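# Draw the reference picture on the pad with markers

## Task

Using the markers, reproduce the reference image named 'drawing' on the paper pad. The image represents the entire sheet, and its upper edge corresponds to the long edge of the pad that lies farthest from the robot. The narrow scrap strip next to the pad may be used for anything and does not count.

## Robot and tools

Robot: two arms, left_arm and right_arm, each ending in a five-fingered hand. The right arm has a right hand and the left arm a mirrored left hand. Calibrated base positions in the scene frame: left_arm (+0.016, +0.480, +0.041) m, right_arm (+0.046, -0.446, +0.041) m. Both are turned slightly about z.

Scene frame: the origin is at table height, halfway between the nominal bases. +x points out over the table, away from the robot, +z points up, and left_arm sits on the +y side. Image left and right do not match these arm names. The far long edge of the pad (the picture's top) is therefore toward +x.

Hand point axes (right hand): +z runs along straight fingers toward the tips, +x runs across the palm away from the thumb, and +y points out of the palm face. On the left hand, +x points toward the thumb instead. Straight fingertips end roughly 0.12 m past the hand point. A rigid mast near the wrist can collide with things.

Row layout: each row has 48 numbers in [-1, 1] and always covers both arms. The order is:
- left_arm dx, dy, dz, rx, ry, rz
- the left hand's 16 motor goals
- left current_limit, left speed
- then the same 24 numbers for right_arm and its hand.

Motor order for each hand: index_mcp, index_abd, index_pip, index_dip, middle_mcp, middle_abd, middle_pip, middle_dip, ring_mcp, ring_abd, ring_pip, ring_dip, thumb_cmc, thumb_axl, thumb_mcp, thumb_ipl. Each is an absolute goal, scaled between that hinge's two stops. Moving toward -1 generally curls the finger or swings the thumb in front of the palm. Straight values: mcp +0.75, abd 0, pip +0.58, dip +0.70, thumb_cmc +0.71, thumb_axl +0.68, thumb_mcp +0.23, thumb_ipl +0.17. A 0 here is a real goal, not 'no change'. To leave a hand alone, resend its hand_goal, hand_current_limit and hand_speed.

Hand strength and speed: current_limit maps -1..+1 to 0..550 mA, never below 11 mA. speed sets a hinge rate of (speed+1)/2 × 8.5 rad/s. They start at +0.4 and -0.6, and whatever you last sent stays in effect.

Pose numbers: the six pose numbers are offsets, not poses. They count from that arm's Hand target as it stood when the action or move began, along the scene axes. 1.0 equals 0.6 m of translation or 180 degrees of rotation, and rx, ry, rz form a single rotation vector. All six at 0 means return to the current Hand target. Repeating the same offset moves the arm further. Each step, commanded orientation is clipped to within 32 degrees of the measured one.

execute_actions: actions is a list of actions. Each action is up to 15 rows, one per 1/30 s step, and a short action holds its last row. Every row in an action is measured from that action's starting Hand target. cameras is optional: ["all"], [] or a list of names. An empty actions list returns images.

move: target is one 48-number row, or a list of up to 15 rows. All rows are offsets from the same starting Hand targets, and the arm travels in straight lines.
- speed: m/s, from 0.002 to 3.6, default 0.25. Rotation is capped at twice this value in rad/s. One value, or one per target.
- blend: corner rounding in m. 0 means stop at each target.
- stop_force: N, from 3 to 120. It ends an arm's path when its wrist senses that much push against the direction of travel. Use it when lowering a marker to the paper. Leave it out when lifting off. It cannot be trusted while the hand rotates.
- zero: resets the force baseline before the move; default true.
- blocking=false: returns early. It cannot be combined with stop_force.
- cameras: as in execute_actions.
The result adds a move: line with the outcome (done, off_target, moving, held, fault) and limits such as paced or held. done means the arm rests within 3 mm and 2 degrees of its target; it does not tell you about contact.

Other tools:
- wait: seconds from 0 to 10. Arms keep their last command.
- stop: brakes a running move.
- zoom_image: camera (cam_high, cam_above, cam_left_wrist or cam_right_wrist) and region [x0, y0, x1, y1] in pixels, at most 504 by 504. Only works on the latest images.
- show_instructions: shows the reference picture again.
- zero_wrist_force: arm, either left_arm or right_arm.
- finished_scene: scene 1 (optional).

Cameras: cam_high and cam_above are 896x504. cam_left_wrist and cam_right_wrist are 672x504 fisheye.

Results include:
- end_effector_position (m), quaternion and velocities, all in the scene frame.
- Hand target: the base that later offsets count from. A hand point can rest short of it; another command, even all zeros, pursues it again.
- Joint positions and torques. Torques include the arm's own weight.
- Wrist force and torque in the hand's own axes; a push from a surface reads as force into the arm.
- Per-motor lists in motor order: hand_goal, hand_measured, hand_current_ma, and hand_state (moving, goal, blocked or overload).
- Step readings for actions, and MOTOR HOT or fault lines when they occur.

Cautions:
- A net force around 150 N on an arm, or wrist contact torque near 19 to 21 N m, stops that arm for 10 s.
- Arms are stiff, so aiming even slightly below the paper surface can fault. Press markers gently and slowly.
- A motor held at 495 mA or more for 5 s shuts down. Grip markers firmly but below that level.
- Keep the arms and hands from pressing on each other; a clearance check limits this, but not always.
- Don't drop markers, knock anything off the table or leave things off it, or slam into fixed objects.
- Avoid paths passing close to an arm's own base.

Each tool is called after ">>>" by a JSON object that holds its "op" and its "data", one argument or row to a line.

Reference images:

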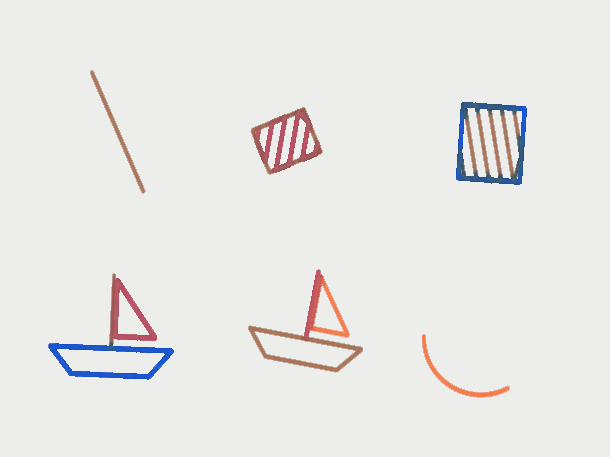

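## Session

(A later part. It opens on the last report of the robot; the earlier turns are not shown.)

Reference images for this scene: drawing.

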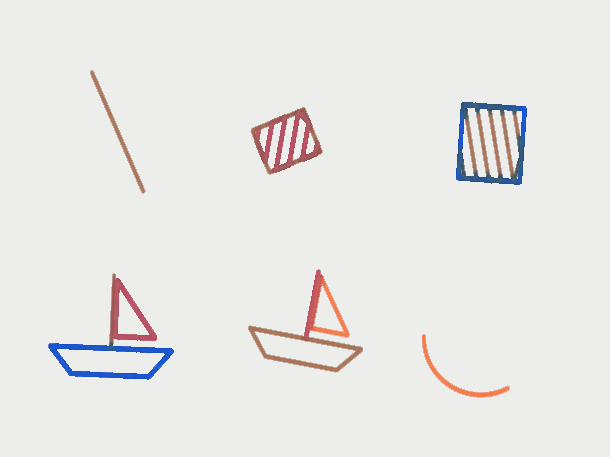

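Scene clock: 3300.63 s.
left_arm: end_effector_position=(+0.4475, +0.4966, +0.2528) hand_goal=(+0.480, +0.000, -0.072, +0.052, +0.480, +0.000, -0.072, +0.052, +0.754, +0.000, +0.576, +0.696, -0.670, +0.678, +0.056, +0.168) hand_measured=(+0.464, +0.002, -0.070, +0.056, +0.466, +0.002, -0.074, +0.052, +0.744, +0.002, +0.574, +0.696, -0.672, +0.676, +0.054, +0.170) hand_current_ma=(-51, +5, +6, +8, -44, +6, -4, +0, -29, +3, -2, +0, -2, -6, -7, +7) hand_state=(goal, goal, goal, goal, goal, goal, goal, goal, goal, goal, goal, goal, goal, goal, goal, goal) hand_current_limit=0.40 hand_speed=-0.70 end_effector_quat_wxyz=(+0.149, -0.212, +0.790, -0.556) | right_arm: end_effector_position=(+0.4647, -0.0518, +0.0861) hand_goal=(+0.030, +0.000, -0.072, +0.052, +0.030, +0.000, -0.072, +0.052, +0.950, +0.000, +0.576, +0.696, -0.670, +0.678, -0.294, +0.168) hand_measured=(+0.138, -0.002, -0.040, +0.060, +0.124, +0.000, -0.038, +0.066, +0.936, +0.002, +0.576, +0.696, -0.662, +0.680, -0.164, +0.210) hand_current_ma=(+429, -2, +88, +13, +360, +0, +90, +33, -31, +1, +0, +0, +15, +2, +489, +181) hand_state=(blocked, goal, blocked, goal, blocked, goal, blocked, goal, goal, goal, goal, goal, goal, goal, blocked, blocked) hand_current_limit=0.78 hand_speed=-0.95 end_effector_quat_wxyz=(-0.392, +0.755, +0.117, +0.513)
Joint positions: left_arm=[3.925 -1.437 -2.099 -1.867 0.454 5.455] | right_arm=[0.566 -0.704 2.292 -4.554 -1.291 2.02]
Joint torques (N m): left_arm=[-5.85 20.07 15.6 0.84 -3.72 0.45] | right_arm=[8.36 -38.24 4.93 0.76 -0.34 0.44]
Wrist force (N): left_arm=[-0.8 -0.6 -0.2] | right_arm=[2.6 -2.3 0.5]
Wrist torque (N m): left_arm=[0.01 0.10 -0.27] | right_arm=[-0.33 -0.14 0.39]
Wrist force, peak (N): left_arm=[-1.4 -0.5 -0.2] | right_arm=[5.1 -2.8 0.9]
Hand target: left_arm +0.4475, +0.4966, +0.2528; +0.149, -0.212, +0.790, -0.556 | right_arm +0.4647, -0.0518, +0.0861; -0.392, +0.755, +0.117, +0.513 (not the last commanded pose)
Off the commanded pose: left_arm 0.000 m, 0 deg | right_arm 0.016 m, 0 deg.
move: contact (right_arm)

>>> {"op": "move", "data": {
  "target": [
    [0,0,0,0,0,0,0.479,0,-0.073,0.051,0.479,0,-0.073,0.051,0.754,0,0.576,0.696,-0.671,0.677,0.056,0.168,0.4,-0.7,0,0,-0.0013,0,0,0,0.03,0,-0.073,0.051,0.03,0,-0.073,0.051,0.95,0,0.576,0.696,-0.671,0.677,-0.295,0.168,0.78,-0.95],
    [0,0,0,0,0,0,0.479,0,-0.073,0.051,0.479,0,-0.073,0.051,0.754,0,0.576,0.696,-0.671,0.677,0.056,0.168,0.4,-0.7,0,-0.0183,-0.0013,0,0,0,0.03,0,-0.073,0.051,0.03,0,-0.073,0.051,0.95,0,0.576,0.696,-0.671,0.677,-0.295,0.168,0.78,-0.95],
    [0,0,0,0,0,0,0.479,0,-0.073,0.051,0.479,0,-0.073,0.051,0.754,0,0.576,0.696,-0.671,0.677,0.056,0.168,0.4,-0.7,-0.0133,-0.0183,-0.0013,0,0,0,0.03,0,-0.073,0.051,0.03,0,-0.073,0.051,0.95,0,0.576,0.696,-0.671,0.677,-0.295,0.168,0.78,-0.95],
    [0,0,0,0,0,0,0.479,0,-0.073,0.051,0.479,0,-0.073,0.051,0.754,0,0.576,0.696,-0.671,0.677,0.056,0.168,0.4,-0.7,-0.0133,-0.0183,0.05,0,0,0,0.03,0,-0.073,0.051,0.03,0,-0.073,0.051,0.95,0,0.576,0.696,-0.671,0.677,-0.295,0.168,0.78,-0.95],
    [0,0,0,0,0,0,0.479,0,-0.073,0.051,0.479,0,-0.073,0.051,0.754,0,0.576,0.696,-0.671,0.677,0.056,0.168,0.4,-0.7,-0.05,-0.24,0.05,0,0,0,0.03,0,-0.073,0.051,0.03,0,-0.073,0.051,0.95,0,0.576,0.696,-0.671,0.677,-0.295,0.168,0.78,-0.95]
  ],
  "speed": [0.01,0.02,0.02,0.05,0.12],
  "cameras": ["cam_above"]
}}

>>> {"op": "zoom_image", "data": {
  "camera": "cam_above",
  "region": [490, 390, 570, 450]
}}

Scene clock: 3316.77 s.
left_arm: end_effector_position=(+0.4475, +0.4966, +0.2528) hand_goal=(+0.480, +0.000, -0.072, +0.052, +0.480, +0.000, -0.072, +0.052, +0.754, +0.000, +0.576, +0.696, -0.670, +0.678, +0.056, +0.168) hand_measured=(+0.464, +0.002, -0.070, +0.056, +0.466, +0.002, -0.074, +0.052, +0.744, +0.002, +0.574, +0.696, -0.672, +0.676, +0.054, +0.170) hand_current_ma=(-51, +5, +6, +8, -44, +6, -4, +0, -29, +3, -2, +0, -2, -6, -7, +7) hand_state=(goal, goal, goal, goal, goal, goal, goal, goal, goal, goal, goal, goal, goal, goal, goal, goal) hand_current_limit=0.40 hand_speed=-0.70 end_effector_quat_wxyz=(+0.149, -0.212, +0.790, -0.556) | right_arm: end_effector_position=(+0.4348, -0.1958, +0.1161) hand_goal=(+0.030, +0.000, -0.072, +0.052, +0.030, +0.000, -0.072, +0.052, +0.950, +0.000, +0.576, +0.696, -0.670, +0.678, -0.294, +0.168) hand_measured=(+0.136, -0.002, -0.038, +0.060, +0.120, +0.004, -0.036, +0.068, +0.938, +0.002, +0.576, +0.696, -0.660, +0.680, -0.164, +0.210) hand_current_ma=(+426, -1, +91, +17, +341, +5, +97, +38, -28, +1, +0, +0, +18, +2, +490, +182) hand_state=(blocked, goal, blocked, goal, blocked, goal, blocked, goal, goal, goal, goal, goal, goal, goal, blocked, blocked) hand_current_limit=0.78 hand_speed=-0.95 end_effector_quat_wxyz=(-0.392, +0.755, +0.117, +0.513)
Joint positions: left_arm=[3.925 -1.437 -2.099 -1.867 0.454 5.455] | right_arm=[0.07 -0.71 2.669 -4.865 -0.805 1.905]
Joint torques (N m): left_arm=[-5.92 19.96 15.88 -0.44 -3.53 1.44] | right_arm=[-10.49 -24.74 13.72 -1.78 0.62 -0.65]
Wrist force (N): left_arm=[-0.7 -0.7 0.0] | right_arm=[1.4 -1.5 1.2]
Wrist torque (N m): left_arm=[-0.02 0.10 -0.26] | right_arm=[-0.35 -0.09 0.37]
Wrist force, peak (N): left_arm=[-1.4 -0.8 -0.1] | right_arm=[5.4 -3.3 0.9]
Hand target: left_arm +0.4475, +0.4966, +0.2528; +0.149, -0.212, +0.790, -0.556 | right_arm +0.4347, -0.1958, +0.1161; -0.392, +0.755, +0.117, +0.513
Off the commanded pose: left_arm 0.000 m, 0 deg | right_arm 0.000 m, 0 deg.
move: done
Images, in order (width x height): cam_above 896x504.

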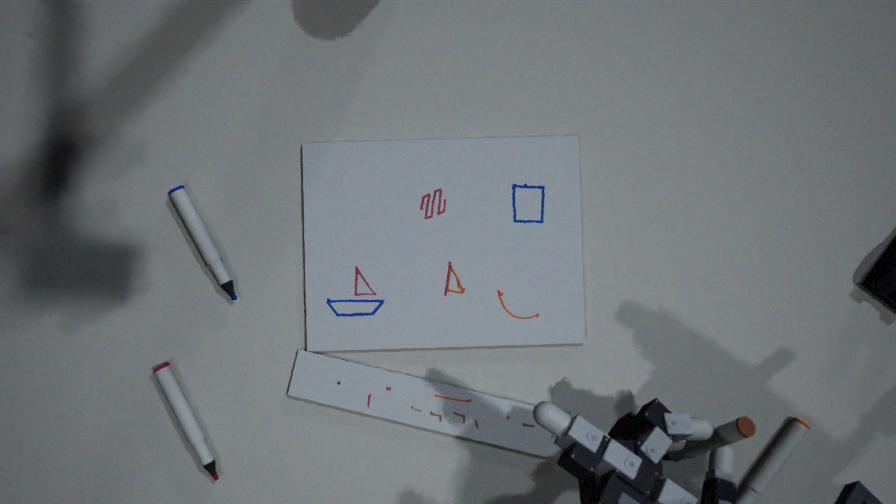

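Scaled by 6.300.

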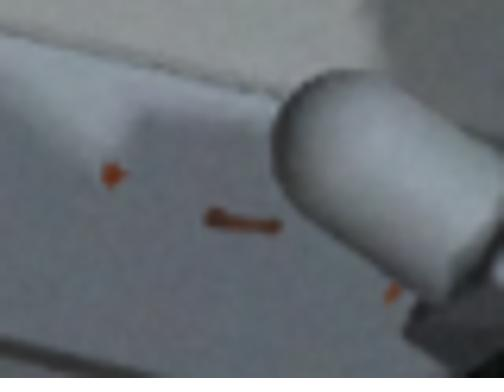

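>>> {"op": "move", "data": {
  "target": [
    [0,0,0,0,0,0,0.479,0,-0.073,0.051,0.479,0,-0.073,0.051,0.754,0,0.576,0.696,-0.671,0.677,0.056,0.168,0.4,-0.7,0.4712,0.5948,0.0065,0,0,0,0.03,0,-0.073,0.051,0.03,0,-0.073,0.051,0.95,0,0.576,0.696,-0.671,0.677,-0.295,0.168,0.78,-0.95],
    [0,0,0,0,0,0,0.479,0,-0.073,0.051,0.479,0,-0.073,0.051,0.754,0,0.576,0.696,-0.671,0.677,0.056,0.168,0.4,-0.7,0.4712,0.5948,-0.0302,0,0,0,0.03,0,-0.073,0.051,0.03,0,-0.073,0.051,0.95,0,0.576,0.696,-0.671,0.677,-0.295,0.168,0.78,-0.95]
  ],
  "speed": [0.12,0.04],
  "cameras": ["cam_above"]
}}

>>> {"op": "zoom_image", "data": {
  "camera": "cam_above",
  "region": [310, 140, 390, 200]
}}

Scene clock: 3348.83 s.
left_arm: end_effector_position=(+0.4475, +0.4966, +0.2528) hand_goal=(+0.480, +0.000, -0.072, +0.052, +0.480, +0.000, -0.072, +0.052, +0.754, +0.000, +0.576, +0.696, -0.670, +0.678, +0.056, +0.168) hand_measured=(+0.464, +0.002, -0.070, +0.056, +0.466, +0.002, -0.074, +0.052, +0.744, +0.002, +0.574, +0.696, -0.672, +0.676, +0.054, +0.170) hand_current_ma=(-51, +5, +6, +8, -44, +6, -4, +0, -29, +3, -2, +0, -2, -6, -7, +7) hand_state=(goal, goal, goal, goal, goal, goal, goal, goal, goal, goal, goal, goal, goal, goal, goal, goal) hand_current_limit=0.40 hand_speed=-0.70 end_effector_quat_wxyz=(+0.149, -0.212, +0.790, -0.556) | right_arm: end_effector_position=(+0.7175, +0.1611, +0.0980) hand_goal=(+0.030, +0.000, -0.072, +0.052, +0.030, +0.000, -0.072, +0.052, +0.950, +0.000, +0.576, +0.696, -0.670, +0.678, -0.294, +0.168) hand_measured=(+0.136, +0.000, -0.038, +0.060, +0.120, +0.004, -0.036, +0.068, +0.940, +0.002, +0.576, +0.696, -0.660, +0.680, -0.164, +0.212) hand_current_ma=(+425, -1, +92, +17, +341, +5, +97, +38, -24, +2, +0, +0, +18, +2, +490, +182) hand_state=(blocked, goal, blocked, goal, blocked, goal, blocked, goal, goal, goal, goal, goal, goal, goal, blocked, blocked) hand_current_limit=0.78 hand_speed=-0.95 end_effector_quat_wxyz=(-0.392, +0.755, +0.117, +0.513) end_effector_velocity=(+0.000, +0.000, +0.003) end_effector_angular_velocity=(+0.000, +0.001, +0.000)
Joint positions: left_arm=[3.925 -1.437 -2.099 -1.867 0.454 5.455] | right_arm=[0.653 -0.432 1.24 -3.778 -1.377 2.036]
Joint velocities: left_arm=[within noise] | right_arm=[0 -0.006 0.003 0.004 0 0.001]
Joint torques (N m): left_arm=[-5.49 19.99 16.11 -1.01 -3.47 1.85] | right_arm=[-9.61 -61.91 -11.57 0.4 0.18 -1.44]
Wrist force (N): left_arm=[-0.7 -0.2 0.0] | right_arm=[1.8 -2.1 0.6]
Wrist torque (N m): left_arm=[0.03 0.10 -0.27] | right_arm=[-0.40 -0.15 0.30]
Wrist force, peak (N): left_arm=[-1.4 -0.8 -0.4] | right_arm=[1.9 -2.6 1.9]
Hand target: left_arm +0.4475, +0.4966, +0.2528; +0.149, -0.212, +0.790, -0.556 | right_arm +0.7175, +0.1611, +0.0979; -0.392, +0.755, +0.117, +0.513
Off the commanded pose: left_arm 0.000 m, 0 deg | right_arm 0.000 m, 0 deg.
move: done
Images, in order (width x height): cam_above 896x504.

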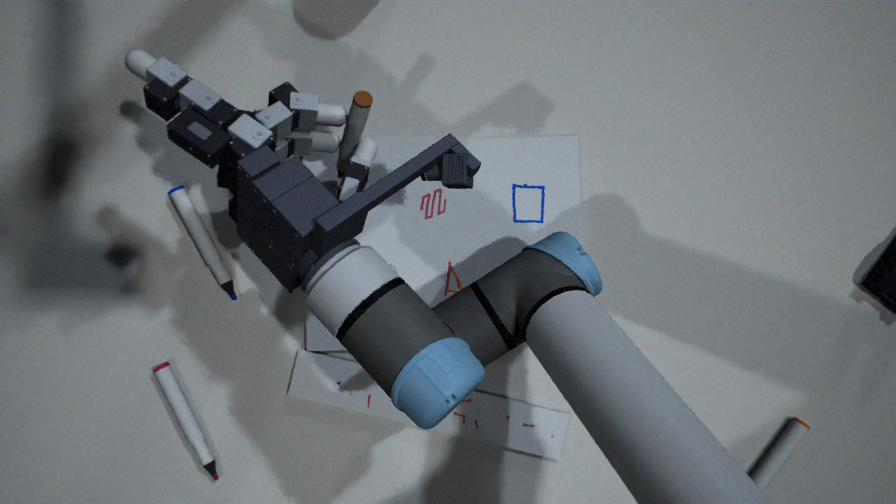

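Scaled by 6.300.

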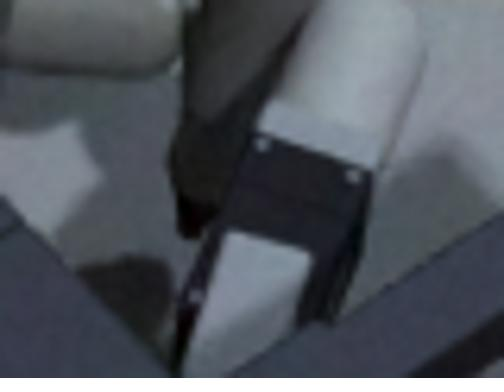

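>>> {"op": "move", "data": {
  "target": [
    [0,0,0,0,0,0,0.479,0,-0.073,0.051,0.479,0,-0.073,0.051,0.754,0,0.576,0.696,-0.671,0.677,0.056,0.168,0.4,-0.7,0.0018,-0.0082,-0.008,0,0,0,0.03,0,-0.073,0.051,0.03,0,-0.073,0.051,0.95,0,0.576,0.696,-0.671,0.677,-0.295,0.168,0.78,-0.95]
  ],
  "speed": 0.03
}}

>>> {"op": "move", "data": {
  "target": [
    [0,0,0,0,0,0,0.479,0,-0.073,0.051,0.479,0,-0.073,0.051,0.754,0,0.576,0.696,-0.671,0.677,0.056,0.168,0.4,-0.7,0,0,-0.03,0,0,0,0.03,0,-0.073,0.051,0.03,0,-0.073,0.051,0.95,0,0.576,0.696,-0.671,0.677,-0.295,0.168,0.78,-0.95]
  ],
  "speed": 0.005,
  "stop_force": 3
}}

Scene clock: 3358.00 s.
left_arm: end_effector_position=(+0.4475, +0.4966, +0.2528) hand_goal=(+0.480, +0.000, -0.072, +0.052, +0.480, +0.000, -0.072, +0.052, +0.754, +0.000, +0.576, +0.696, -0.670, +0.678, +0.056, +0.168) hand_measured=(+0.464, +0.002, -0.070, +0.056, +0.466, +0.002, -0.074, +0.052, +0.744, +0.002, +0.574, +0.696, -0.672, +0.676, +0.054, +0.170) hand_current_ma=(-51, +5, +6, +8, -44, +6, -4, +0, -29, +3, -2, +0, -2, -6, -7, +7) hand_state=(goal, goal, goal, goal, goal, goal, goal, goal, goal, goal, goal, goal, goal, goal, goal, goal) hand_current_limit=0.40 hand_speed=-0.70 end_effector_quat_wxyz=(+0.149, -0.212, +0.790, -0.556) | right_arm: end_effector_position=(+0.7186, +0.1560, +0.0930) hand_goal=(+0.030, +0.000, -0.072, +0.052, +0.030, +0.000, -0.072, +0.052, +0.950, +0.000, +0.576, +0.696, -0.670, +0.678, -0.294, +0.168) hand_measured=(+0.136, +0.000, -0.038, +0.060, +0.120, +0.004, -0.036, +0.068, +0.940, +0.002, +0.576, +0.696, -0.660, +0.680, -0.164, +0.212) hand_current_ma=(+425, -1, +92, +17, +341, +5, +97, +38, -24, +2, +0, +0, +18, +2, +490, +182) hand_state=(blocked, goal, blocked, goal, blocked, goal, blocked, goal, goal, goal, goal, goal, goal, goal, blocked, blocked) hand_current_limit=0.78 hand_speed=-0.95 end_effector_quat_wxyz=(-0.391, +0.755, +0.117, +0.513)
Joint positions: left_arm=[3.925 -1.437 -2.099 -1.867 0.454 5.455] | right_arm=[0.646 -0.428 1.249 -3.79 -1.37 2.035]
Joint torques (N m): left_arm=[-5.54 19.94 15.94 -1.02 -3.42 1.97] | right_arm=[4.8 -55.96 -21.42 -2.41 -0.44 -1.42]
Wrist force (N): left_arm=[-1.2 -0.1 -0.2] | right_arm=[1.9 -2.1 0.6]
Wrist torque (N m): left_arm=[0.06 0.16 -0.31] | right_arm=[-0.38 -0.16 0.31]
Wrist force, peak (N): left_arm=[-1.5 -0.5 -0.2] | right_arm=[2.0 -2.7 0.9]
Hand target: left_arm +0.4475, +0.4966, +0.2528; +0.149, -0.212, +0.790, -0.556 | right_arm +0.7185, +0.1561, +0.0931; -0.392, +0.755, +0.117, +0.513
Off the commanded pose: left_arm 0.000 m, 0 deg | right_arm 0.000 m, 0 deg.
move: done

Scene clock: 3360.33 s.
left_arm: end_effector_position=(+0.4475, +0.4966, +0.2528) hand_goal=(+0.480, +0.000, -0.072, +0.052, +0.480, +0.000, -0.072, +0.052, +0.754, +0.000, +0.576, +0.696, -0.670, +0.678, +0.056, +0.168) hand_measured=(+0.464, +0.002, -0.070, +0.056, +0.466, +0.002, -0.074, +0.052, +0.744, +0.002, +0.574, +0.696, -0.672, +0.676, +0.054, +0.170) hand_current_ma=(-51, +5, +6, +8, -44, +6, -4, +0, -29, +3, -2, +0, -2, -6, -7, +7) hand_state=(goal, goal, goal, goal, goal, goal, goal, goal, goal, goal, goal, goal, goal, goal, goal, goal) hand_current_limit=0.40 hand_speed=-0.70 end_effector_quat_wxyz=(+0.149, -0.212, +0.790, -0.556) | right_arm: end_effector_position=(+0.7186, +0.1562, +0.0854) hand_goal=(+0.030, +0.000, -0.072, +0.052, +0.030, +0.000, -0.072, +0.052, +0.950, +0.000, +0.576, +0.696, -0.670, +0.678, -0.294, +0.168) hand_measured=(+0.136, -0.008, -0.038, +0.060, +0.120, -0.002, -0.036, +0.068, +0.940, +0.002, +0.576, +0.696, -0.664, +0.680, -0.164, +0.212) hand_current_ma=(+425, -12, +92, +17, +341, -3, +97, +38, -24, +2, +0, +0, +11, +2, +490, +182) hand_state=(blocked, goal, blocked, goal, blocked, goal, blocked, goal, goal, goal, goal, goal, goal, goal, blocked, blocked) hand_current_limit=0.78 hand_speed=-0.95 end_effector_quat_wxyz=(-0.392, +0.755, +0.117, +0.513)
Joint positions: left_arm=[3.925 -1.437 -2.099 -1.867 0.454 5.455] | right_arm=[0.646 -0.414 1.243 -3.798 -1.371 2.035]
Joint torques (N m): left_arm=[-5.43 19.8 16.45 -0.93 -3.27 1.95] | right_arm=[12.1 -61.51 -10.14 1 -0.89 1.42]
Wrist force (N): left_arm=[-1.0 -0.5 -0.2] | right_arm=[3.9 -2.6 0.5]
Wrist torque (N m): left_arm=[0.01 0.14 -0.29] | right_arm=[-0.39 -0.18 0.27]
Wrist force, peak (N): left_arm=[-1.2 -0.7 -0.3] | right_arm=[5.8 -3.0 0.5]
Hand target: left_arm +0.4475, +0.4966, +0.2528; +0.149, -0.212, +0.790, -0.556 | right_arm +0.7186, +0.1562, +0.0854; -0.392, +0.755, +0.117, +0.513 (not the last commanded pose)
Off the commanded pose: left_arm 0.000 m, 0 deg | right_arm 0.010 m, 0 deg.
move: contact (right_arm)

>>> {"op": "move", "data": {
  "target": [
    [0,0,0,0,0,0,0.479,0,-0.073,0.051,0.479,0,-0.073,0.051,0.754,0,0.576,0.696,-0.671,0.677,0.056,0.168,0.4,-0.7,0,0,-0.0005,0,0,0,0.03,0,-0.073,0.051,0.03,0,-0.073,0.051,0.95,0,0.576,0.696,-0.671,0.677,-0.295,0.168,0.78,-0.95],
    [0,0,0,0,0,0,0.479,0,-0.073,0.051,0.479,0,-0.073,0.051,0.754,0,0.576,0.696,-0.671,0.677,0.056,0.168,0.4,-0.7,-0.0958,-0.0498,-0.0003,0,0,0,0.03,0,-0.073,0.051,0.03,0,-0.073,0.051,0.95,0,0.576,0.696,-0.671,0.677,-0.295,0.168,0.78,-0.95],
    [0,0,0,0,0,0,0.479,0,-0.073,0.051,0.479,0,-0.073,0.051,0.754,0,0.576,0.696,-0.671,0.677,0.056,0.168,0.4,-0.7,-0.0958,-0.0498,0.045,0,0,0,0.03,0,-0.073,0.051,0.03,0,-0.073,0.051,0.95,0,0.576,0.696,-0.671,0.677,-0.295,0.168,0.78,-0.95],
    [0,0,0,0,0,0,0.479,0,-0.073,0.051,0.479,0,-0.073,0.051,0.754,0,0.576,0.696,-0.671,0.677,0.056,0.168,0.4,-0.7,-0.3,-0.52,0.06,0,0,0,0.03,0,-0.073,0.051,0.03,0,-0.073,0.051,0.95,0,0.576,0.696,-0.671,0.677,-0.295,0.168,0.78,-0.95]
  ],
  "speed": [0.01,0.02,0.05,0.12],
  "cameras": ["cam_above"]
}}

>>> {"op": "zoom_image", "data": {
  "camera": "cam_above",
  "region": [325, 170, 405, 230]
}}

Scene clock: 3383.10 s.
left_arm: end_effector_position=(+0.4475, +0.4966, +0.2528) hand_goal=(+0.480, +0.000, -0.072, +0.052, +0.480, +0.000, -0.072, +0.052, +0.754, +0.000, +0.576, +0.696, -0.670, +0.678, +0.056, +0.168) hand_measured=(+0.464, +0.002, -0.070, +0.056, +0.466, +0.002, -0.074, +0.052, +0.744, +0.002, +0.574, +0.696, -0.672, +0.676, +0.054, +0.170) hand_current_ma=(-51, +5, +6, +8, -44, +6, -4, +0, -29, +3, -2, +0, -2, -6, -7, +7) hand_state=(goal, goal, goal, goal, goal, goal, goal, goal, goal, goal, goal, goal, goal, goal, goal, goal) hand_current_limit=0.40 hand_speed=-0.70 end_effector_quat_wxyz=(+0.149, -0.212, +0.790, -0.556) | right_arm: end_effector_position=(+0.5386, -0.1558, +0.1214) hand_goal=(+0.030, +0.000, -0.072, +0.052, +0.030, +0.000, -0.072, +0.052, +0.950, +0.000, +0.576, +0.696, -0.670, +0.678, -0.294, +0.168) hand_measured=(+0.136, -0.002, -0.038, +0.062, +0.120, +0.004, -0.036, +0.068, +0.940, +0.002, +0.576, +0.696, -0.662, +0.680, -0.164, +0.212) hand_current_ma=(+425, -2, +92, +18, +340, +7, +97, +38, -24, +2, +0, +0, +17, +2, +490, +182) hand_state=(blocked, goal, blocked, goal, blocked, goal, blocked, goal, goal, goal, goal, goal, goal, goal, blocked, blocked) hand_current_limit=0.78 hand_speed=-0.95 end_effector_quat_wxyz=(-0.392, +0.755, +0.117, +0.513)
Joint positions: left_arm=[3.925 -1.437 -2.099 -1.867 0.454 5.455] | right_arm=[0.189 -0.821 2.368 -4.476 -0.922 1.94]
Joint torques (N m): left_arm=[-4.84 19.61 17.27 -1.02 -3.17 2] | right_arm=[-7.56 -24.95 4.11 -1.19 0.9 1.01]
Wrist force (N): left_arm=[-1.1 -0.2 -0.1] | right_arm=[1.7 -1.5 0.7]
Wrist torque (N m): left_arm=[0.04 0.14 -0.29] | right_arm=[-0.31 -0.13 0.39]
Wrist force, peak (N): left_arm=[-1.6 -0.6 -0.1] | right_arm=[5.7 -3.4 1.2]
Hand target: left_arm +0.4475, +0.4966, +0.2528; +0.149, -0.212, +0.790, -0.556 | right_arm +0.5386, -0.1558, +0.1214; -0.392, +0.755, +0.117, +0.513
Off the commanded pose: left_arm 0.000 m, 0 deg | right_arm 0.000 m, 0 deg.
move: done
Images, in order (width x height): cam_above 896x504.

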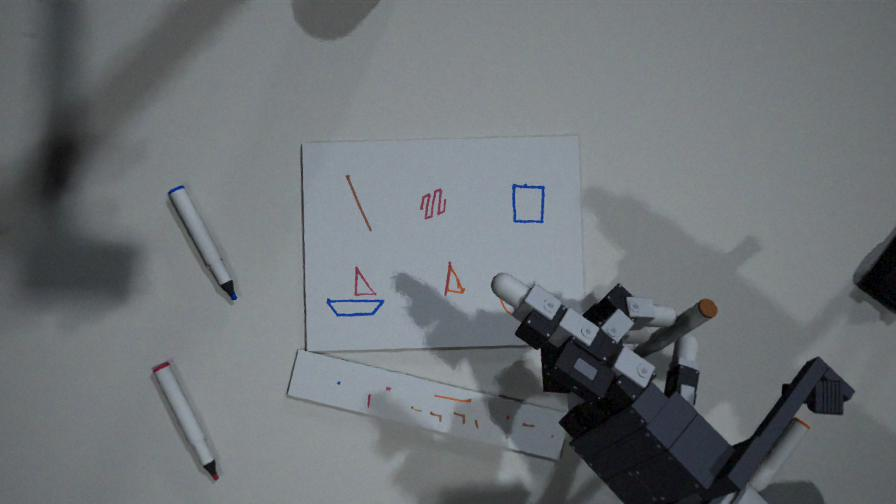

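Scaled by 6.300.

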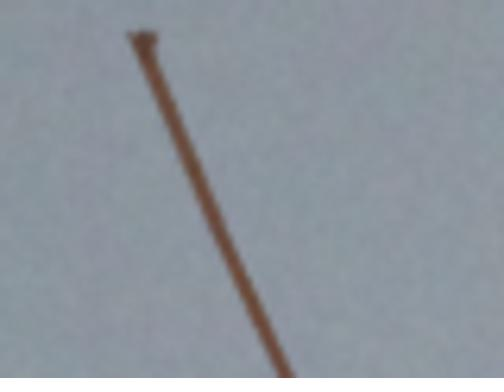

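>>> {"op": "zoom_image", "data": {
  "camera": "cam_above",
  "region": [340, 190, 420, 250]
}}

>>> {"op": "zoom_image", "data": {
  "camera": "cam_above",
  "region": [410, 180, 490, 240]
}}

>>> {"op": "zoom_image", "data": {
  "camera": "cam_above",
  "region": [500, 170, 580, 230]
}}

>>> {"op": "zoom_image", "data": {
  "camera": "cam_above",
  "region": [320, 260, 400, 320]
}}

>>> {"op": "zoom_image", "data": {
  "camera": "cam_above",
  "region": [410, 250, 490, 310]
}}

Scaled by 6.300.

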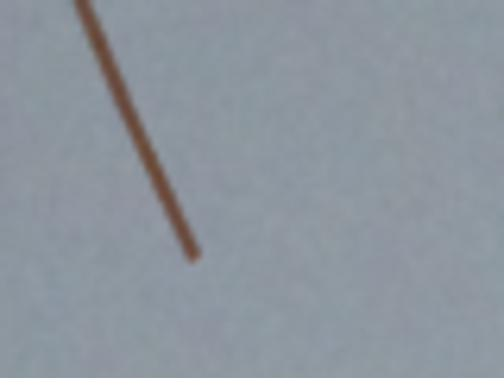

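Scaled by 6.300.

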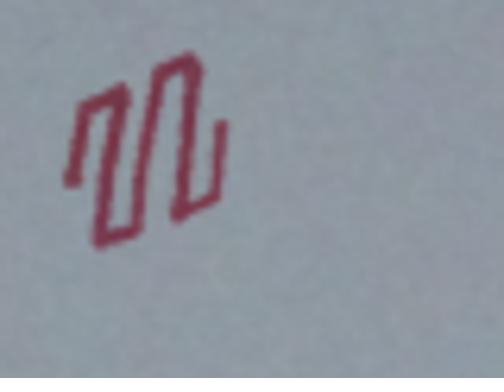

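Scaled by 6.300.

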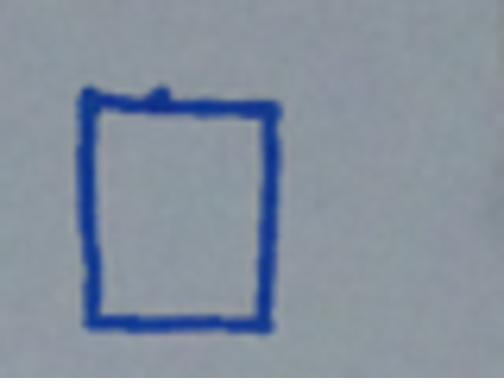

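Scaled by 6.300.

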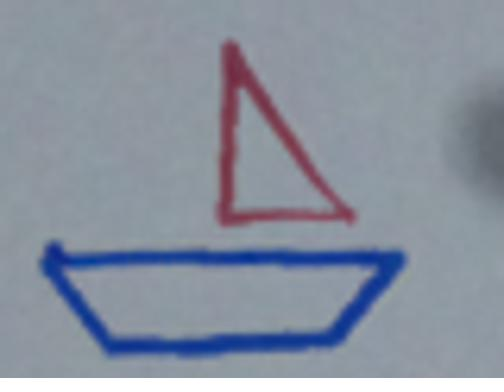

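Scaled by 6.300.

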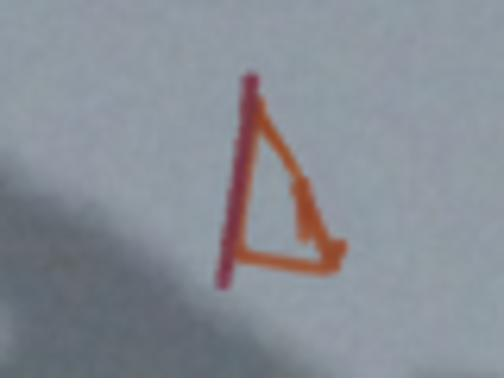

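>>> {"op": "move", "data": {
  "target": [
    [0,0,0,0,0,0,0.479,0,-0.073,0.051,0.479,0,-0.073,0.051,0.754,0,0.576,0.696,-0.671,0.677,0.056,0.168,0.4,-0.7,0.2652,0.3897,0,0,0,0,0.03,0,-0.073,0.051,0.03,0,-0.073,0.051,0.95,0,0.576,0.696,-0.671,0.677,-0.295,0.168,0.78,-0.95],
    [0,0,0,0,0,0,0.479,0,-0.073,0.051,0.479,0,-0.073,0.051,0.754,0,0.576,0.696,-0.671,0.677,0.056,0.168,0.4,-0.7,0.2652,0.3897,-0.042,0,0,0,0.03,0,-0.073,0.051,0.03,0,-0.073,0.051,0.95,0,0.576,0.696,-0.671,0.677,-0.295,0.168,0.78,-0.95]
  ],
  "speed": [0.12,0.05],
  "blend": [0.01,0],
  "cameras": ["cam_above"]
}}

>>> {"op": "zoom_image", "data": {
  "camera": "cam_above",
  "region": [380, 160, 460, 220]
}}

Scene clock: 3427.43 s.
left_arm: end_effector_position=(+0.4475, +0.4966, +0.2528) hand_goal=(+0.480, +0.000, -0.072, +0.052, +0.480, +0.000, -0.072, +0.052, +0.754, +0.000, +0.576, +0.696, -0.670, +0.678, +0.056, +0.168) hand_measured=(+0.464, +0.002, -0.070, +0.056, +0.466, +0.002, -0.074, +0.052, +0.744, +0.002, +0.574, +0.696, -0.672, +0.676, +0.054, +0.170) hand_current_ma=(-51, +5, +6, +8, -44, +6, -4, +0, -29, +3, -2, +0, -2, -6, -7, +7) hand_state=(goal, goal, goal, goal, goal, goal, goal, goal, goal, goal, goal, goal, goal, goal, goal, goal) hand_current_limit=0.40 hand_speed=-0.70 end_effector_quat_wxyz=(+0.149, -0.212, +0.790, -0.556) | right_arm: end_effector_position=(+0.6977, +0.0780, +0.0963) hand_goal=(+0.030, +0.000, -0.072, +0.052, +0.030, +0.000, -0.072, +0.052, +0.950, +0.000, +0.576, +0.696, -0.670, +0.678, -0.294, +0.168) hand_measured=(+0.136, -0.002, -0.038, +0.062, +0.120, +0.006, -0.036, +0.068, +0.940, +0.002, +0.576, +0.696, -0.662, +0.680, -0.164, +0.212) hand_current_ma=(+424, -2, +92, +18, +340, +7, +97, +38, -22, +2, +0, +0, +17, +2, +490, +182) hand_state=(blocked, goal, blocked, goal, blocked, goal, blocked, goal, goal, goal, goal, goal, goal, goal, blocked, blocked) hand_current_limit=0.78 hand_speed=-0.95 end_effector_quat_wxyz=(-0.392, +0.755, +0.117, +0.513) end_effector_velocity=(+0.000, +0.000, +0.001) end_effector_angular_velocity=(-0.002, +0.003, +0.000)
Joint positions: left_arm=[3.925 -1.437 -2.099 -1.867 0.454 5.455] | right_arm=[0.559 -0.54 1.52 -3.946 -1.285 2.019]
Joint velocities: left_arm=[within noise] | right_arm=[0 -0.003 0 0.006 0 0]
Joint torques (N m): left_arm=[-4.69 19.01 16.75 -0.98 -3.19 1.88] | right_arm=[-10.05 -56.39 -8.91 0.48 -0.04 -1.43]
Wrist force (N): left_arm=[-0.8 -0.4 0.0] | right_arm=[1.9 -2.2 0.9]
Wrist torque (N m): left_arm=[0.01 0.10 -0.27] | right_arm=[-0.40 -0.14 0.30]
Wrist force, peak (N): left_arm=[-1.2 -0.8 0.2] | right_arm=[2.3 -2.5 1.1]
Hand target: left_arm +0.4475, +0.4966, +0.2528; +0.149, -0.212, +0.790, -0.556 | right_arm +0.6977, +0.0780, +0.0962; -0.392, +0.755, +0.117, +0.513
Off the commanded pose: left_arm 0.000 m, 0 deg | right_arm 0.000 m, 0 deg.
move: done
Images, in order (width x height): cam_above 896x504.

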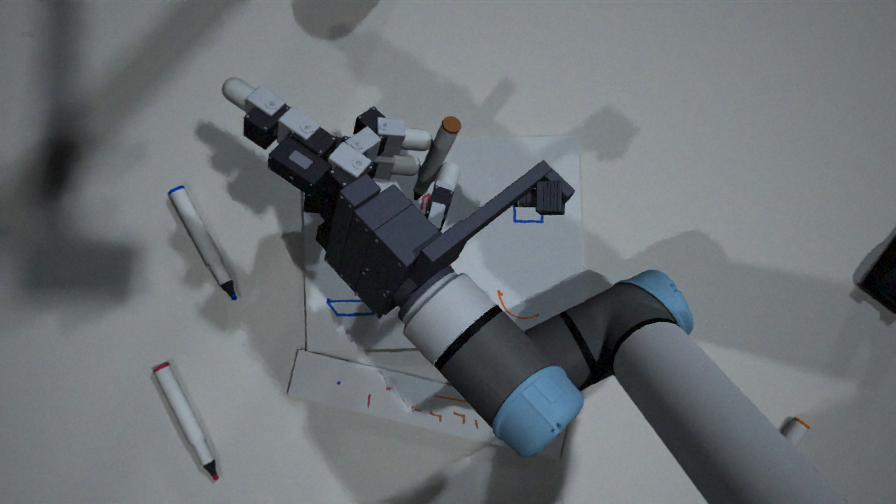

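Scaled by 6.300.

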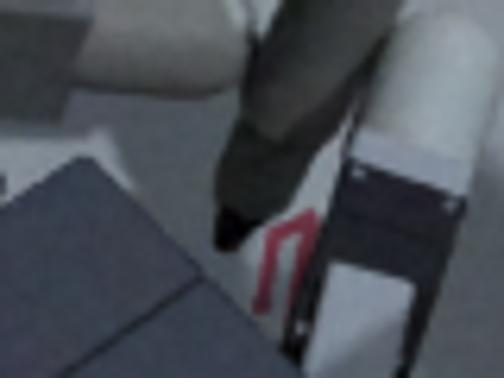

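>>> {"op": "move", "data": {
  "target": [
    [0,0,0,0,0,0,0.479,0,-0.073,0.051,0.479,0,-0.073,0.051,0.754,0,0.576,0.696,-0.671,0.677,0.056,0.168,0.4,-0.7,0,0,-0.03,0,0,0,0.03,0,-0.073,0.051,0.03,0,-0.073,0.051,0.95,0,0.576,0.696,-0.671,0.677,-0.295,0.168,0.78,-0.95]
  ],
  "speed": 0.006,
  "stop_force": 3
}}

Scene clock: 3437.50 s.
left_arm: end_effector_position=(+0.4475, +0.4966, +0.2528) hand_goal=(+0.480, +0.000, -0.072, +0.052, +0.480, +0.000, -0.072, +0.052, +0.754, +0.000, +0.576, +0.696, -0.670, +0.678, +0.056, +0.168) hand_measured=(+0.464, +0.002, -0.070, +0.056, +0.466, +0.002, -0.074, +0.052, +0.744, +0.002, +0.574, +0.696, -0.672, +0.676, +0.054, +0.170) hand_current_ma=(-51, +5, +6, +8, -44, +6, -4, +0, -29, +3, -2, +0, -2, -6, -7, +7) hand_state=(goal, goal, goal, goal, goal, goal, goal, goal, goal, goal, goal, goal, goal, goal, goal, goal) hand_current_limit=0.40 hand_speed=-0.70 end_effector_quat_wxyz=(+0.149, -0.212, +0.790, -0.556) | right_arm: end_effector_position=(+0.6977, +0.0780, +0.0850) hand_goal=(+0.030, +0.000, -0.072, +0.052, +0.030, +0.000, -0.072, +0.052, +0.950, +0.000, +0.576, +0.696, -0.670, +0.678, -0.294, +0.168) hand_measured=(+0.136, -0.008, -0.038, +0.062, +0.120, -0.002, -0.036, +0.068, +0.940, +0.002, +0.576, +0.696, -0.664, +0.680, -0.164, +0.212) hand_current_ma=(+424, -13, +92, +18, +340, -1, +97, +38, -22, +2, +0, +0, +11, +2, +490, +182) hand_state=(blocked, goal, blocked, goal, blocked, goal, blocked, goal, goal, goal, goal, goal, goal, goal, blocked, blocked) hand_current_limit=0.78 hand_speed=-0.95 end_effector_quat_wxyz=(-0.392, +0.755, +0.117, +0.513)
Joint positions: left_arm=[3.925 -1.437 -2.099 -1.867 0.454 5.455] | right_arm=[0.559 -0.518 1.513 -3.96 -1.285 2.019]
Joint torques (N m): left_arm=[-4.85 18.52 16.69 -1.05 -3.18 1.94] | right_arm=[-5.5 -55.37 -5.29 1.23 -0.52 -1.49]
Wrist force (N): left_arm=[-1.1 -0.2 -0.1] | right_arm=[3.8 -2.3 0.6]
Wrist torque (N m): left_arm=[0.04 0.15 -0.31] | right_arm=[-0.33 -0.18 0.31]
Wrist force, peak (N): left_arm=[-1.4 -0.4 -0.2] | right_arm=[5.3 -2.7 0.7]
Hand target: left_arm +0.4475, +0.4966, +0.2528; +0.149, -0.212, +0.790, -0.556 | right_arm +0.6977, +0.0780, +0.0850; -0.392, +0.755, +0.117, +0.513 (not the last commanded pose)
Off the commanded pose: left_arm 0.000 m, 0 deg | right_arm 0.007 m, 0 deg.
move: contact (right_arm)

>>> {"op": "move", "data": {
  "target": [
    [0,0,0,0,0,0,0.479,0,-0.073,0.051,0.479,0,-0.073,0.051,0.754,0,0.576,0.696,-0.671,0.677,0.056,0.168,0.4,-0.7,0,0,-0.0006,0,0,0,0.03,0,-0.073,0.051,0.03,0,-0.073,0.051,0.95,0,0.576,0.696,-0.671,0.677,-0.295,0.168,0.78,-0.95],
    [0,0,0,0,0,0,0.479,0,-0.073,0.051,0.479,0,-0.073,0.051,0.754,0,0.576,0.696,-0.671,0.677,0.056,0.168,0.4,-0.7,0.0227,-0.0433,-0.0006,0,0,0,0.03,0,-0.073,0.051,0.03,0,-0.073,0.051,0.95,0,0.576,0.696,-0.671,0.677,-0.295,0.168,0.78,-0.95],
    [0,0,0,0,0,0,0.479,0,-0.073,0.051,0.479,0,-0.073,0.051,0.754,0,0.576,0.696,-0.671,0.677,0.056,0.168,0.4,-0.7,-0.012,-0.0602,-0.0006,0,0,0,0.03,0,-0.073,0.051,0.03,0,-0.073,0.051,0.95,0,0.576,0.696,-0.671,0.677,-0.295,0.168,0.78,-0.95],
    [0,0,0,0,0,0,0.479,0,-0.073,0.051,0.479,0,-0.073,0.051,0.754,0,0.576,0.696,-0.671,0.677,0.056,0.168,0.4,-0.7,-0.032,-0.0195,-0.0006,0,0,0,0.03,0,-0.073,0.051,0.03,0,-0.073,0.051,0.95,0,0.576,0.696,-0.671,0.677,-0.295,0.168,0.78,-0.95],
    [0,0,0,0,0,0,0.479,0,-0.073,0.051,0.479,0,-0.073,0.051,0.754,0,0.576,0.696,-0.671,0.677,0.056,0.168,0.4,-0.7,0.0017,-0.001,-0.0006,0,0,0,0.03,0,-0.073,0.051,0.03,0,-0.073,0.051,0.95,0,0.576,0.696,-0.671,0.677,-0.295,0.168,0.78,-0.95],
    [0,0,0,0,0,0,0.479,0,-0.073,0.051,0.479,0,-0.073,0.051,0.754,0,0.576,0.696,-0.671,0.677,0.056,0.168,0.4,-0.7,0.0017,-0.001,0.02,0,0,0,0.03,0,-0.073,0.051,0.03,0,-0.073,0.051,0.95,0,0.576,0.696,-0.671,0.677,-0.295,0.168,0.78,-0.95]
  ],
  "speed": [0.01,0.02,0.02,0.02,0.02,0.05]
}}

>>> {"op": "move", "data": {
  "target": [
    [0,0,0,0,0,0,0.479,0,-0.073,0.051,0.479,0,-0.073,0.051,0.754,0,0.576,0.696,-0.671,0.677,0.056,0.168,0.4,-0.7,-0.26,-0.38,0.03,0,0,0,0.03,0,-0.073,0.051,0.03,0,-0.073,0.051,0.95,0,0.576,0.696,-0.671,0.677,-0.295,0.168,0.78,-0.95]
  ],
  "speed": 0.12,
  "cameras": ["cam_above"]
}}

>>> {"op": "zoom_image", "data": {
  "camera": "cam_above",
  "region": [395, 175, 475, 235]
}}

Scene clock: 3458.80 s.
left_arm: end_effector_position=(+0.4475, +0.4966, +0.2528) hand_goal=(+0.480, +0.000, -0.072, +0.052, +0.480, +0.000, -0.072, +0.052, +0.754, +0.000, +0.576, +0.696, -0.670, +0.678, +0.056, +0.168) hand_measured=(+0.464, +0.002, -0.070, +0.056, +0.466, +0.002, -0.074, +0.052, +0.744, +0.002, +0.574, +0.696, -0.672, +0.676, +0.054, +0.170) hand_current_ma=(-51, +5, +6, +8, -44, +6, -4, +0, -29, +3, -2, +0, -2, -6, -7, +7) hand_state=(goal, goal, goal, goal, goal, goal, goal, goal, goal, goal, goal, goal, goal, goal, goal, goal) hand_current_limit=0.40 hand_speed=-0.70 end_effector_quat_wxyz=(+0.149, -0.212, +0.790, -0.556) | right_arm: end_effector_position=(+0.6987, +0.0773, +0.0969) hand_goal=(+0.030, +0.000, -0.072, +0.052, +0.030, +0.000, -0.072, +0.052, +0.950, +0.000, +0.576, +0.696, -0.670, +0.678, -0.294, +0.168) hand_measured=(+0.132, -0.002, -0.038, +0.062, +0.118, +0.006, -0.034, +0.070, +0.940, +0.002, +0.576, +0.696, -0.662, +0.680, -0.164, +0.212) hand_current_ma=(+405, -2, +95, +18, +334, +8, +104, +43, -22, +2, +0, +0, +14, +2, +490, +192) hand_state=(blocked, goal, blocked, goal, blocked, goal, blocked, goal, goal, goal, goal, goal, goal, goal, blocked, blocked) hand_current_limit=0.78 hand_speed=-0.95 end_effector_quat_wxyz=(-0.391, +0.755, +0.117, +0.512) end_effector_velocity=(+0.000, +0.000, -0.003) end_effector_angular_velocity=(+0.000, -0.001, +0.000)
Joint positions: left_arm=[3.925 -1.437 -2.099 -1.867 0.454 5.455] | right_arm=[0.558 -0.541 1.52 -3.943 -1.283 2.019]
Joint velocities: left_arm=[within noise] | right_arm=[0 0.006 -0.002 -0.005 0 0]
Joint torques (N m): left_arm=[-3.77 18.56 18.12 -0.99 -2.97 1.92] | right_arm=[-5.49 -45.41 -20.24 -5.47 -0.16 -1.26]
Wrist force (N): left_arm=[-0.9 0.0 -0.3] | right_arm=[1.7 -2.0 0.5]
Wrist torque (N m): left_arm=[0.09 0.12 -0.30] | right_arm=[-0.36 -0.12 0.30]
Wrist force, peak (N): left_arm=[-1.5 -0.7 -0.4] | right_arm=[5.3 -3.1 0.9]
Hand target: left_arm +0.4475, +0.4966, +0.2528; +0.149, -0.212, +0.790, -0.556 | right_arm +0.6987, +0.0774, +0.0970; -0.392, +0.755, +0.117, +0.513
Off the commanded pose: left_arm 0.000 m, 0 deg | right_arm 0.000 m, 0 deg.
move: done

Scene clock: 3461.57 s.
left_arm: end_effector_position=(+0.4475, +0.4966, +0.2528) hand_goal=(+0.480, +0.000, -0.072, +0.052, +0.480, +0.000, -0.072, +0.052, +0.754, +0.000, +0.576, +0.696, -0.670, +0.678, +0.056, +0.168) hand_measured=(+0.464, +0.002, -0.070, +0.056, +0.466, +0.002, -0.074, +0.052, +0.744, +0.002, +0.574, +0.696, -0.672, +0.676, +0.054, +0.170) hand_current_ma=(-51, +5, +6, +8, -44, +6, -4, +0, -29, +3, -2, +0, -2, -6, -7, +7) hand_state=(goal, goal, goal, goal, goal, goal, goal, goal, goal, goal, goal, goal, goal, goal, goal, goal) hand_current_limit=0.40 hand_speed=-0.70 end_effector_quat_wxyz=(+0.149, -0.212, +0.790, -0.556) | right_arm: end_effector_position=(+0.5428, -0.1506, +0.1150) hand_goal=(+0.030, +0.000, -0.072, +0.052, +0.030, +0.000, -0.072, +0.052, +0.950, +0.000, +0.576, +0.696, -0.670, +0.678, -0.294, +0.168) hand_measured=(+0.132, -0.002, -0.038, +0.062, +0.118, +0.006, -0.034, +0.070, +0.940, +0.002, +0.576, +0.696, -0.662, +0.680, -0.164, +0.212) hand_current_ma=(+405, -2, +95, +19, +334, +8, +104, +43, -22, +2, +0, +0, +14, +2, +489, +192) hand_state=(blocked, goal, blocked, goal, blocked, goal, blocked, goal, goal, goal, goal, goal, goal, goal, blocked, blocked) hand_current_limit=0.78 hand_speed=-0.95 end_effector_quat_wxyz=(-0.392, +0.755, +0.117, +0.513)
Joint positions: left_arm=[3.925 -1.437 -2.099 -1.867 0.454 5.455] | right_arm=[0.203 -0.799 2.345 -4.478 -0.935 1.943]
Joint torques (N m): left_arm=[-3.79 18.47 18.02 -0.97 -2.92 1.99] | right_arm=[-5.5 -25.48 4.81 -1.49 0.35 1.29]
Wrist force (N): left_arm=[-0.9 -0.5 0.2] | right_arm=[1.8 -1.6 0.8]
Wrist torque (N m): left_arm=[-0.01 0.12 -0.28] | right_arm=[-0.33 -0.14 0.40]
Wrist force, peak (N): left_arm=[-1.4 -0.9 -0.3] | right_arm=[2.2 -2.5 1.5]
Hand target: left_arm +0.4475, +0.4966, +0.2528; +0.149, -0.212, +0.790, -0.556 | right_arm +0.5427, -0.1506, +0.1150; -0.392, +0.755, +0.117, +0.513
Off the commanded pose: left_arm 0.000 m, 0 deg | right_arm 0.000 m, 0 deg.
move: done
Images, in order (width x height): cam_above 896x504.

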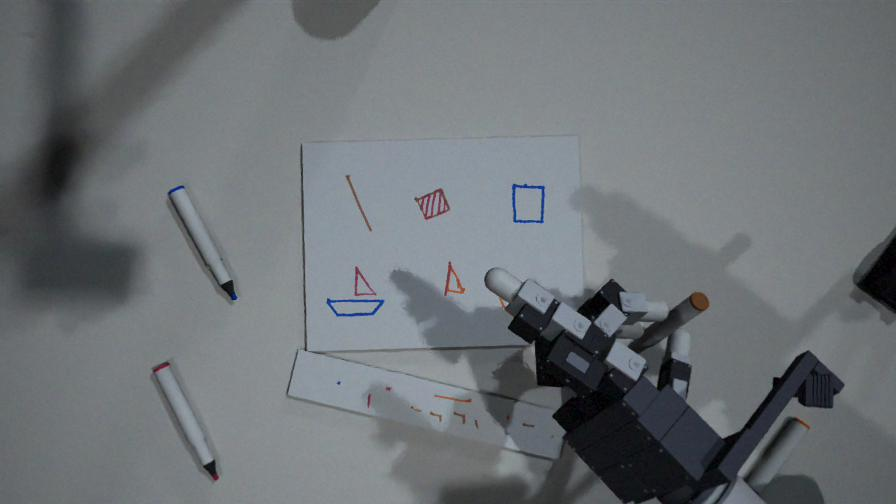

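Scaled by 6.300.

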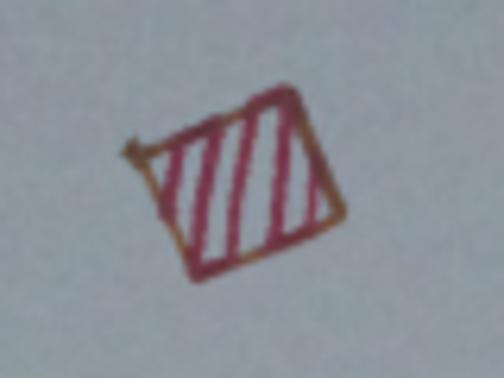

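>>> {"op": "wait", "data": {
  "seconds": 0.1,
  "cameras": ["cam_above"]
}}

>>> {"op": "zoom_image", "data": {
  "camera": "cam_above",
  "region": [490, 175, 570, 235]
}}

Scene clock: 3483.33 s.
left_arm: end_effector_position=(+0.4475, +0.4966, +0.2528) hand_goal=(+0.480, +0.000, -0.072, +0.052, +0.480, +0.000, -0.072, +0.052, +0.754, +0.000, +0.576, +0.696, -0.670, +0.678, +0.056, +0.168) hand_measured=(+0.464, +0.002, -0.070, +0.056, +0.466, +0.002, -0.074, +0.052, +0.744, +0.002, +0.574, +0.696, -0.672, +0.676, +0.054, +0.170) hand_current_ma=(-51, +5, +6, +8, -44, +6, -4, +0, -29, +3, -2, +0, -2, -6, -7, +7) hand_state=(goal, goal, goal, goal, goal, goal, goal, goal, goal, goal, goal, goal, goal, goal, goal, goal) hand_current_limit=0.40 hand_speed=-0.70 end_effector_quat_wxyz=(+0.149, -0.212, +0.790, -0.556) | right_arm: end_effector_position=(+0.5427, -0.1506, +0.1150) hand_goal=(+0.030, +0.000, -0.072, +0.052, +0.030, +0.000, -0.072, +0.052, +0.950, +0.000, +0.576, +0.696, -0.670, +0.678, -0.294, +0.168) hand_measured=(+0.132, -0.002, -0.038, +0.062, +0.118, +0.006, -0.034, +0.070, +0.940, +0.002, +0.576, +0.696, -0.662, +0.680, -0.164, +0.212) hand_current_ma=(+405, -2, +95, +19, +334, +8, +104, +43, -22, +2, +0, +0, +14, +2, +490, +192) hand_state=(blocked, goal, blocked, goal, blocked, goal, blocked, goal, goal, goal, goal, goal, goal, goal, blocked, blocked) hand_current_limit=0.78 hand_speed=-0.95 end_effector_quat_wxyz=(-0.392, +0.755, +0.117, +0.513)
Joint positions: left_arm=[3.925 -1.437 -2.099 -1.867 0.454 5.455] | right_arm=[0.203 -0.799 2.345 -4.478 -0.935 1.943]
Joint torques (N m): left_arm=[-3.67 18.18 18.13 -0.97 -2.97 1.99] | right_arm=[-8.18 -26.76 4.6 -4.87 0.51 0.85]
Wrist force (N): left_arm=[-0.8 -0.2 -0.3] | right_arm=[1.7 -1.9 0.6]
Wrist torque (N m): left_arm=[0.07 0.10 -0.28] | right_arm=[-0.36 -0.14 0.39]
Wrist force, peak (N): left_arm=[-1.4 -0.5 -0.4] | right_arm=[2.0 -2.2 0.9]
Hand target: left_arm +0.4475, +0.4966, +0.2528; +0.149, -0.212, +0.790, -0.556 | right_arm +0.5427, -0.1506, +0.1150; -0.392, +0.755, +0.117, +0.513
Off the commanded pose: left_arm 0.000 m, 0 deg | right_arm 0.000 m, 0 deg.
wait: 0.10 s; at rest from the start
Images, in order (width x height): cam_above 896x504.

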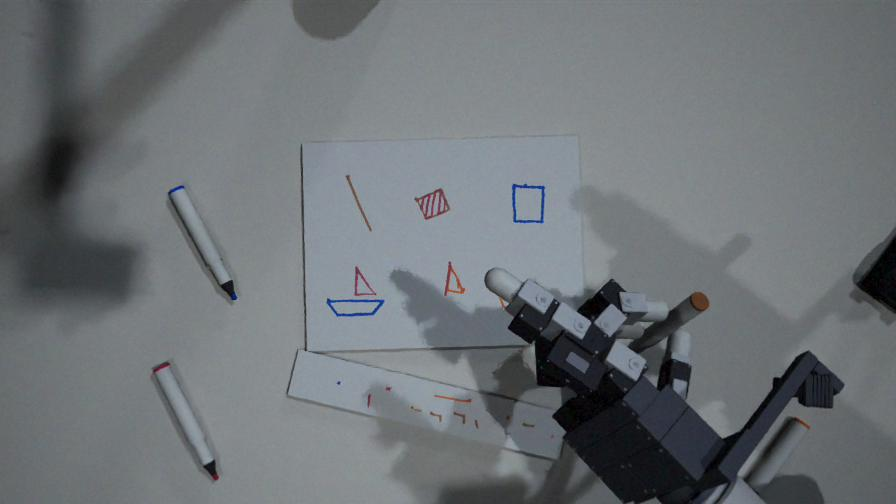

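Scaled by 6.300.

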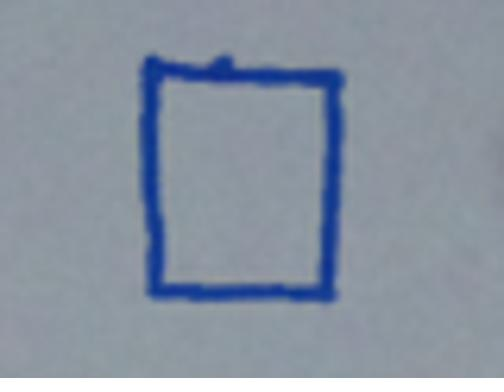

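>>> {"op": "move", "data": {
  "target": [
    [0,0,0,0,0,0,0.479,0,-0.073,0.051,0.479,0,-0.073,0.051,0.754,0,0.576,0.696,-0.671,0.677,0.056,0.168,0.4,-0.7,0.2925,0.2042,0,0,0,0,0.03,0,-0.073,0.051,0.03,0,-0.073,0.051,0.95,0,0.576,0.696,-0.671,0.677,-0.295,0.168,0.78,-0.95],
    [0,0,0,0,0,0,0.479,0,-0.073,0.051,0.479,0,-0.073,0.051,0.754,0,0.576,0.696,-0.671,0.677,0.056,0.168,0.4,-0.7,0.2925,0.2042,-0.0317,0,0,0,0.03,0,-0.073,0.051,0.03,0,-0.073,0.051,0.95,0,0.576,0.696,-0.671,0.677,-0.295,0.168,0.78,-0.95]
  ],
  "speed": [0.12,0.03],
  "cameras": ["cam_above"]
}}

>>> {"op": "zoom_image", "data": {
  "camera": "cam_above",
  "region": [490, 165, 570, 225]
}}

Scene clock: 3524.50 s.
left_arm: end_effector_position=(+0.4475, +0.4966, +0.2528) hand_goal=(+0.480, +0.000, -0.072, +0.052, +0.480, +0.000, -0.072, +0.052, +0.754, +0.000, +0.576, +0.696, -0.670, +0.678, +0.056, +0.168) hand_measured=(+0.464, +0.002, -0.070, +0.056, +0.466, +0.002, -0.074, +0.052, +0.744, +0.002, +0.574, +0.696, -0.672, +0.676, +0.054, +0.170) hand_current_ma=(-51, +5, +6, +8, -44, +6, -4, +0, -29, +3, -2, +0, -2, -6, -7, +7) hand_state=(goal, goal, goal, goal, goal, goal, goal, goal, goal, goal, goal, goal, goal, goal, goal, goal) hand_current_limit=0.40 hand_speed=-0.70 end_effector_quat_wxyz=(+0.149, -0.212, +0.790, -0.556) | right_arm: end_effector_position=(+0.7183, -0.0281, +0.0960) hand_goal=(+0.030, +0.000, -0.072, +0.052, +0.030, +0.000, -0.072, +0.052, +0.950, +0.000, +0.576, +0.696, -0.670, +0.678, -0.294, +0.168) hand_measured=(+0.132, -0.002, -0.038, +0.062, +0.118, +0.006, -0.034, +0.070, +0.940, +0.002, +0.576, +0.696, -0.662, +0.680, -0.164, +0.212) hand_current_ma=(+405, -1, +95, +19, +334, +9, +104, +43, -20, +2, +0, +0, +14, +2, +490, +192) hand_state=(blocked, goal, blocked, goal, blocked, goal, blocked, goal, goal, goal, goal, goal, goal, goal, blocked, blocked) hand_current_limit=0.78 hand_speed=-0.95 end_effector_quat_wxyz=(-0.392, +0.755, +0.117, +0.513) end_effector_velocity=(+0.000, +0.000, +0.003) end_effector_angular_velocity=(+0.001, -0.002, +0.000)
Joint positions: left_arm=[3.925 -1.437 -2.099 -1.867 0.454 5.455] | right_arm=[0.376 -0.601 1.69 -4.042 -1.105 1.984]
Joint velocities: left_arm=[within noise] | right_arm=[0 -0.005 0.002 0.001 0 0]
Joint torques (N m): left_arm=[-3.88 18.23 18.32 -1.02 -2.91 1.95] | right_arm=[-7.22 -51.3 -9.26 0.15 -0.78 -1.53]
Wrist force (N): left_arm=[-0.8 -0.7 -0.4] | right_arm=[1.8 -2.1 0.9]
Wrist torque (N m): left_arm=[0.01 0.10 -0.28] | right_arm=[-0.41 -0.14 0.32]
Wrist force, peak (N): left_arm=[-1.5 -0.3 -0.4] | right_arm=[2.3 -2.6 0.9]
Hand target: left_arm +0.4475, +0.4966, +0.2528; +0.149, -0.212, +0.790, -0.556 | right_arm +0.7182, -0.0281, +0.0960; -0.392, +0.755, +0.117, +0.513
Off the commanded pose: left_arm 0.000 m, 0 deg | right_arm 0.000 m, 0 deg.
move: done
Images, in order (width x height): cam_above 896x504.

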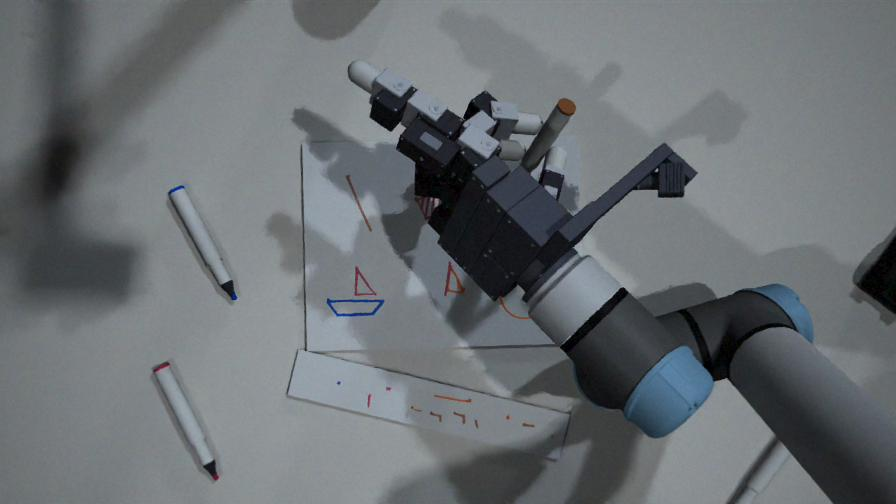

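Scaled by 6.300.

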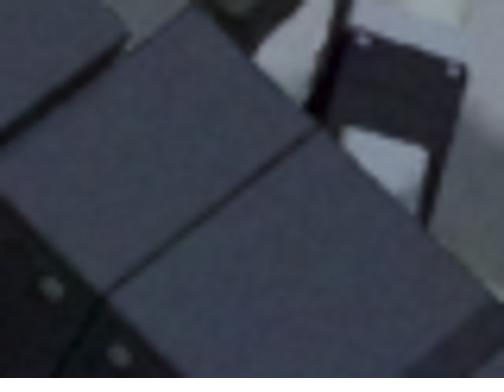

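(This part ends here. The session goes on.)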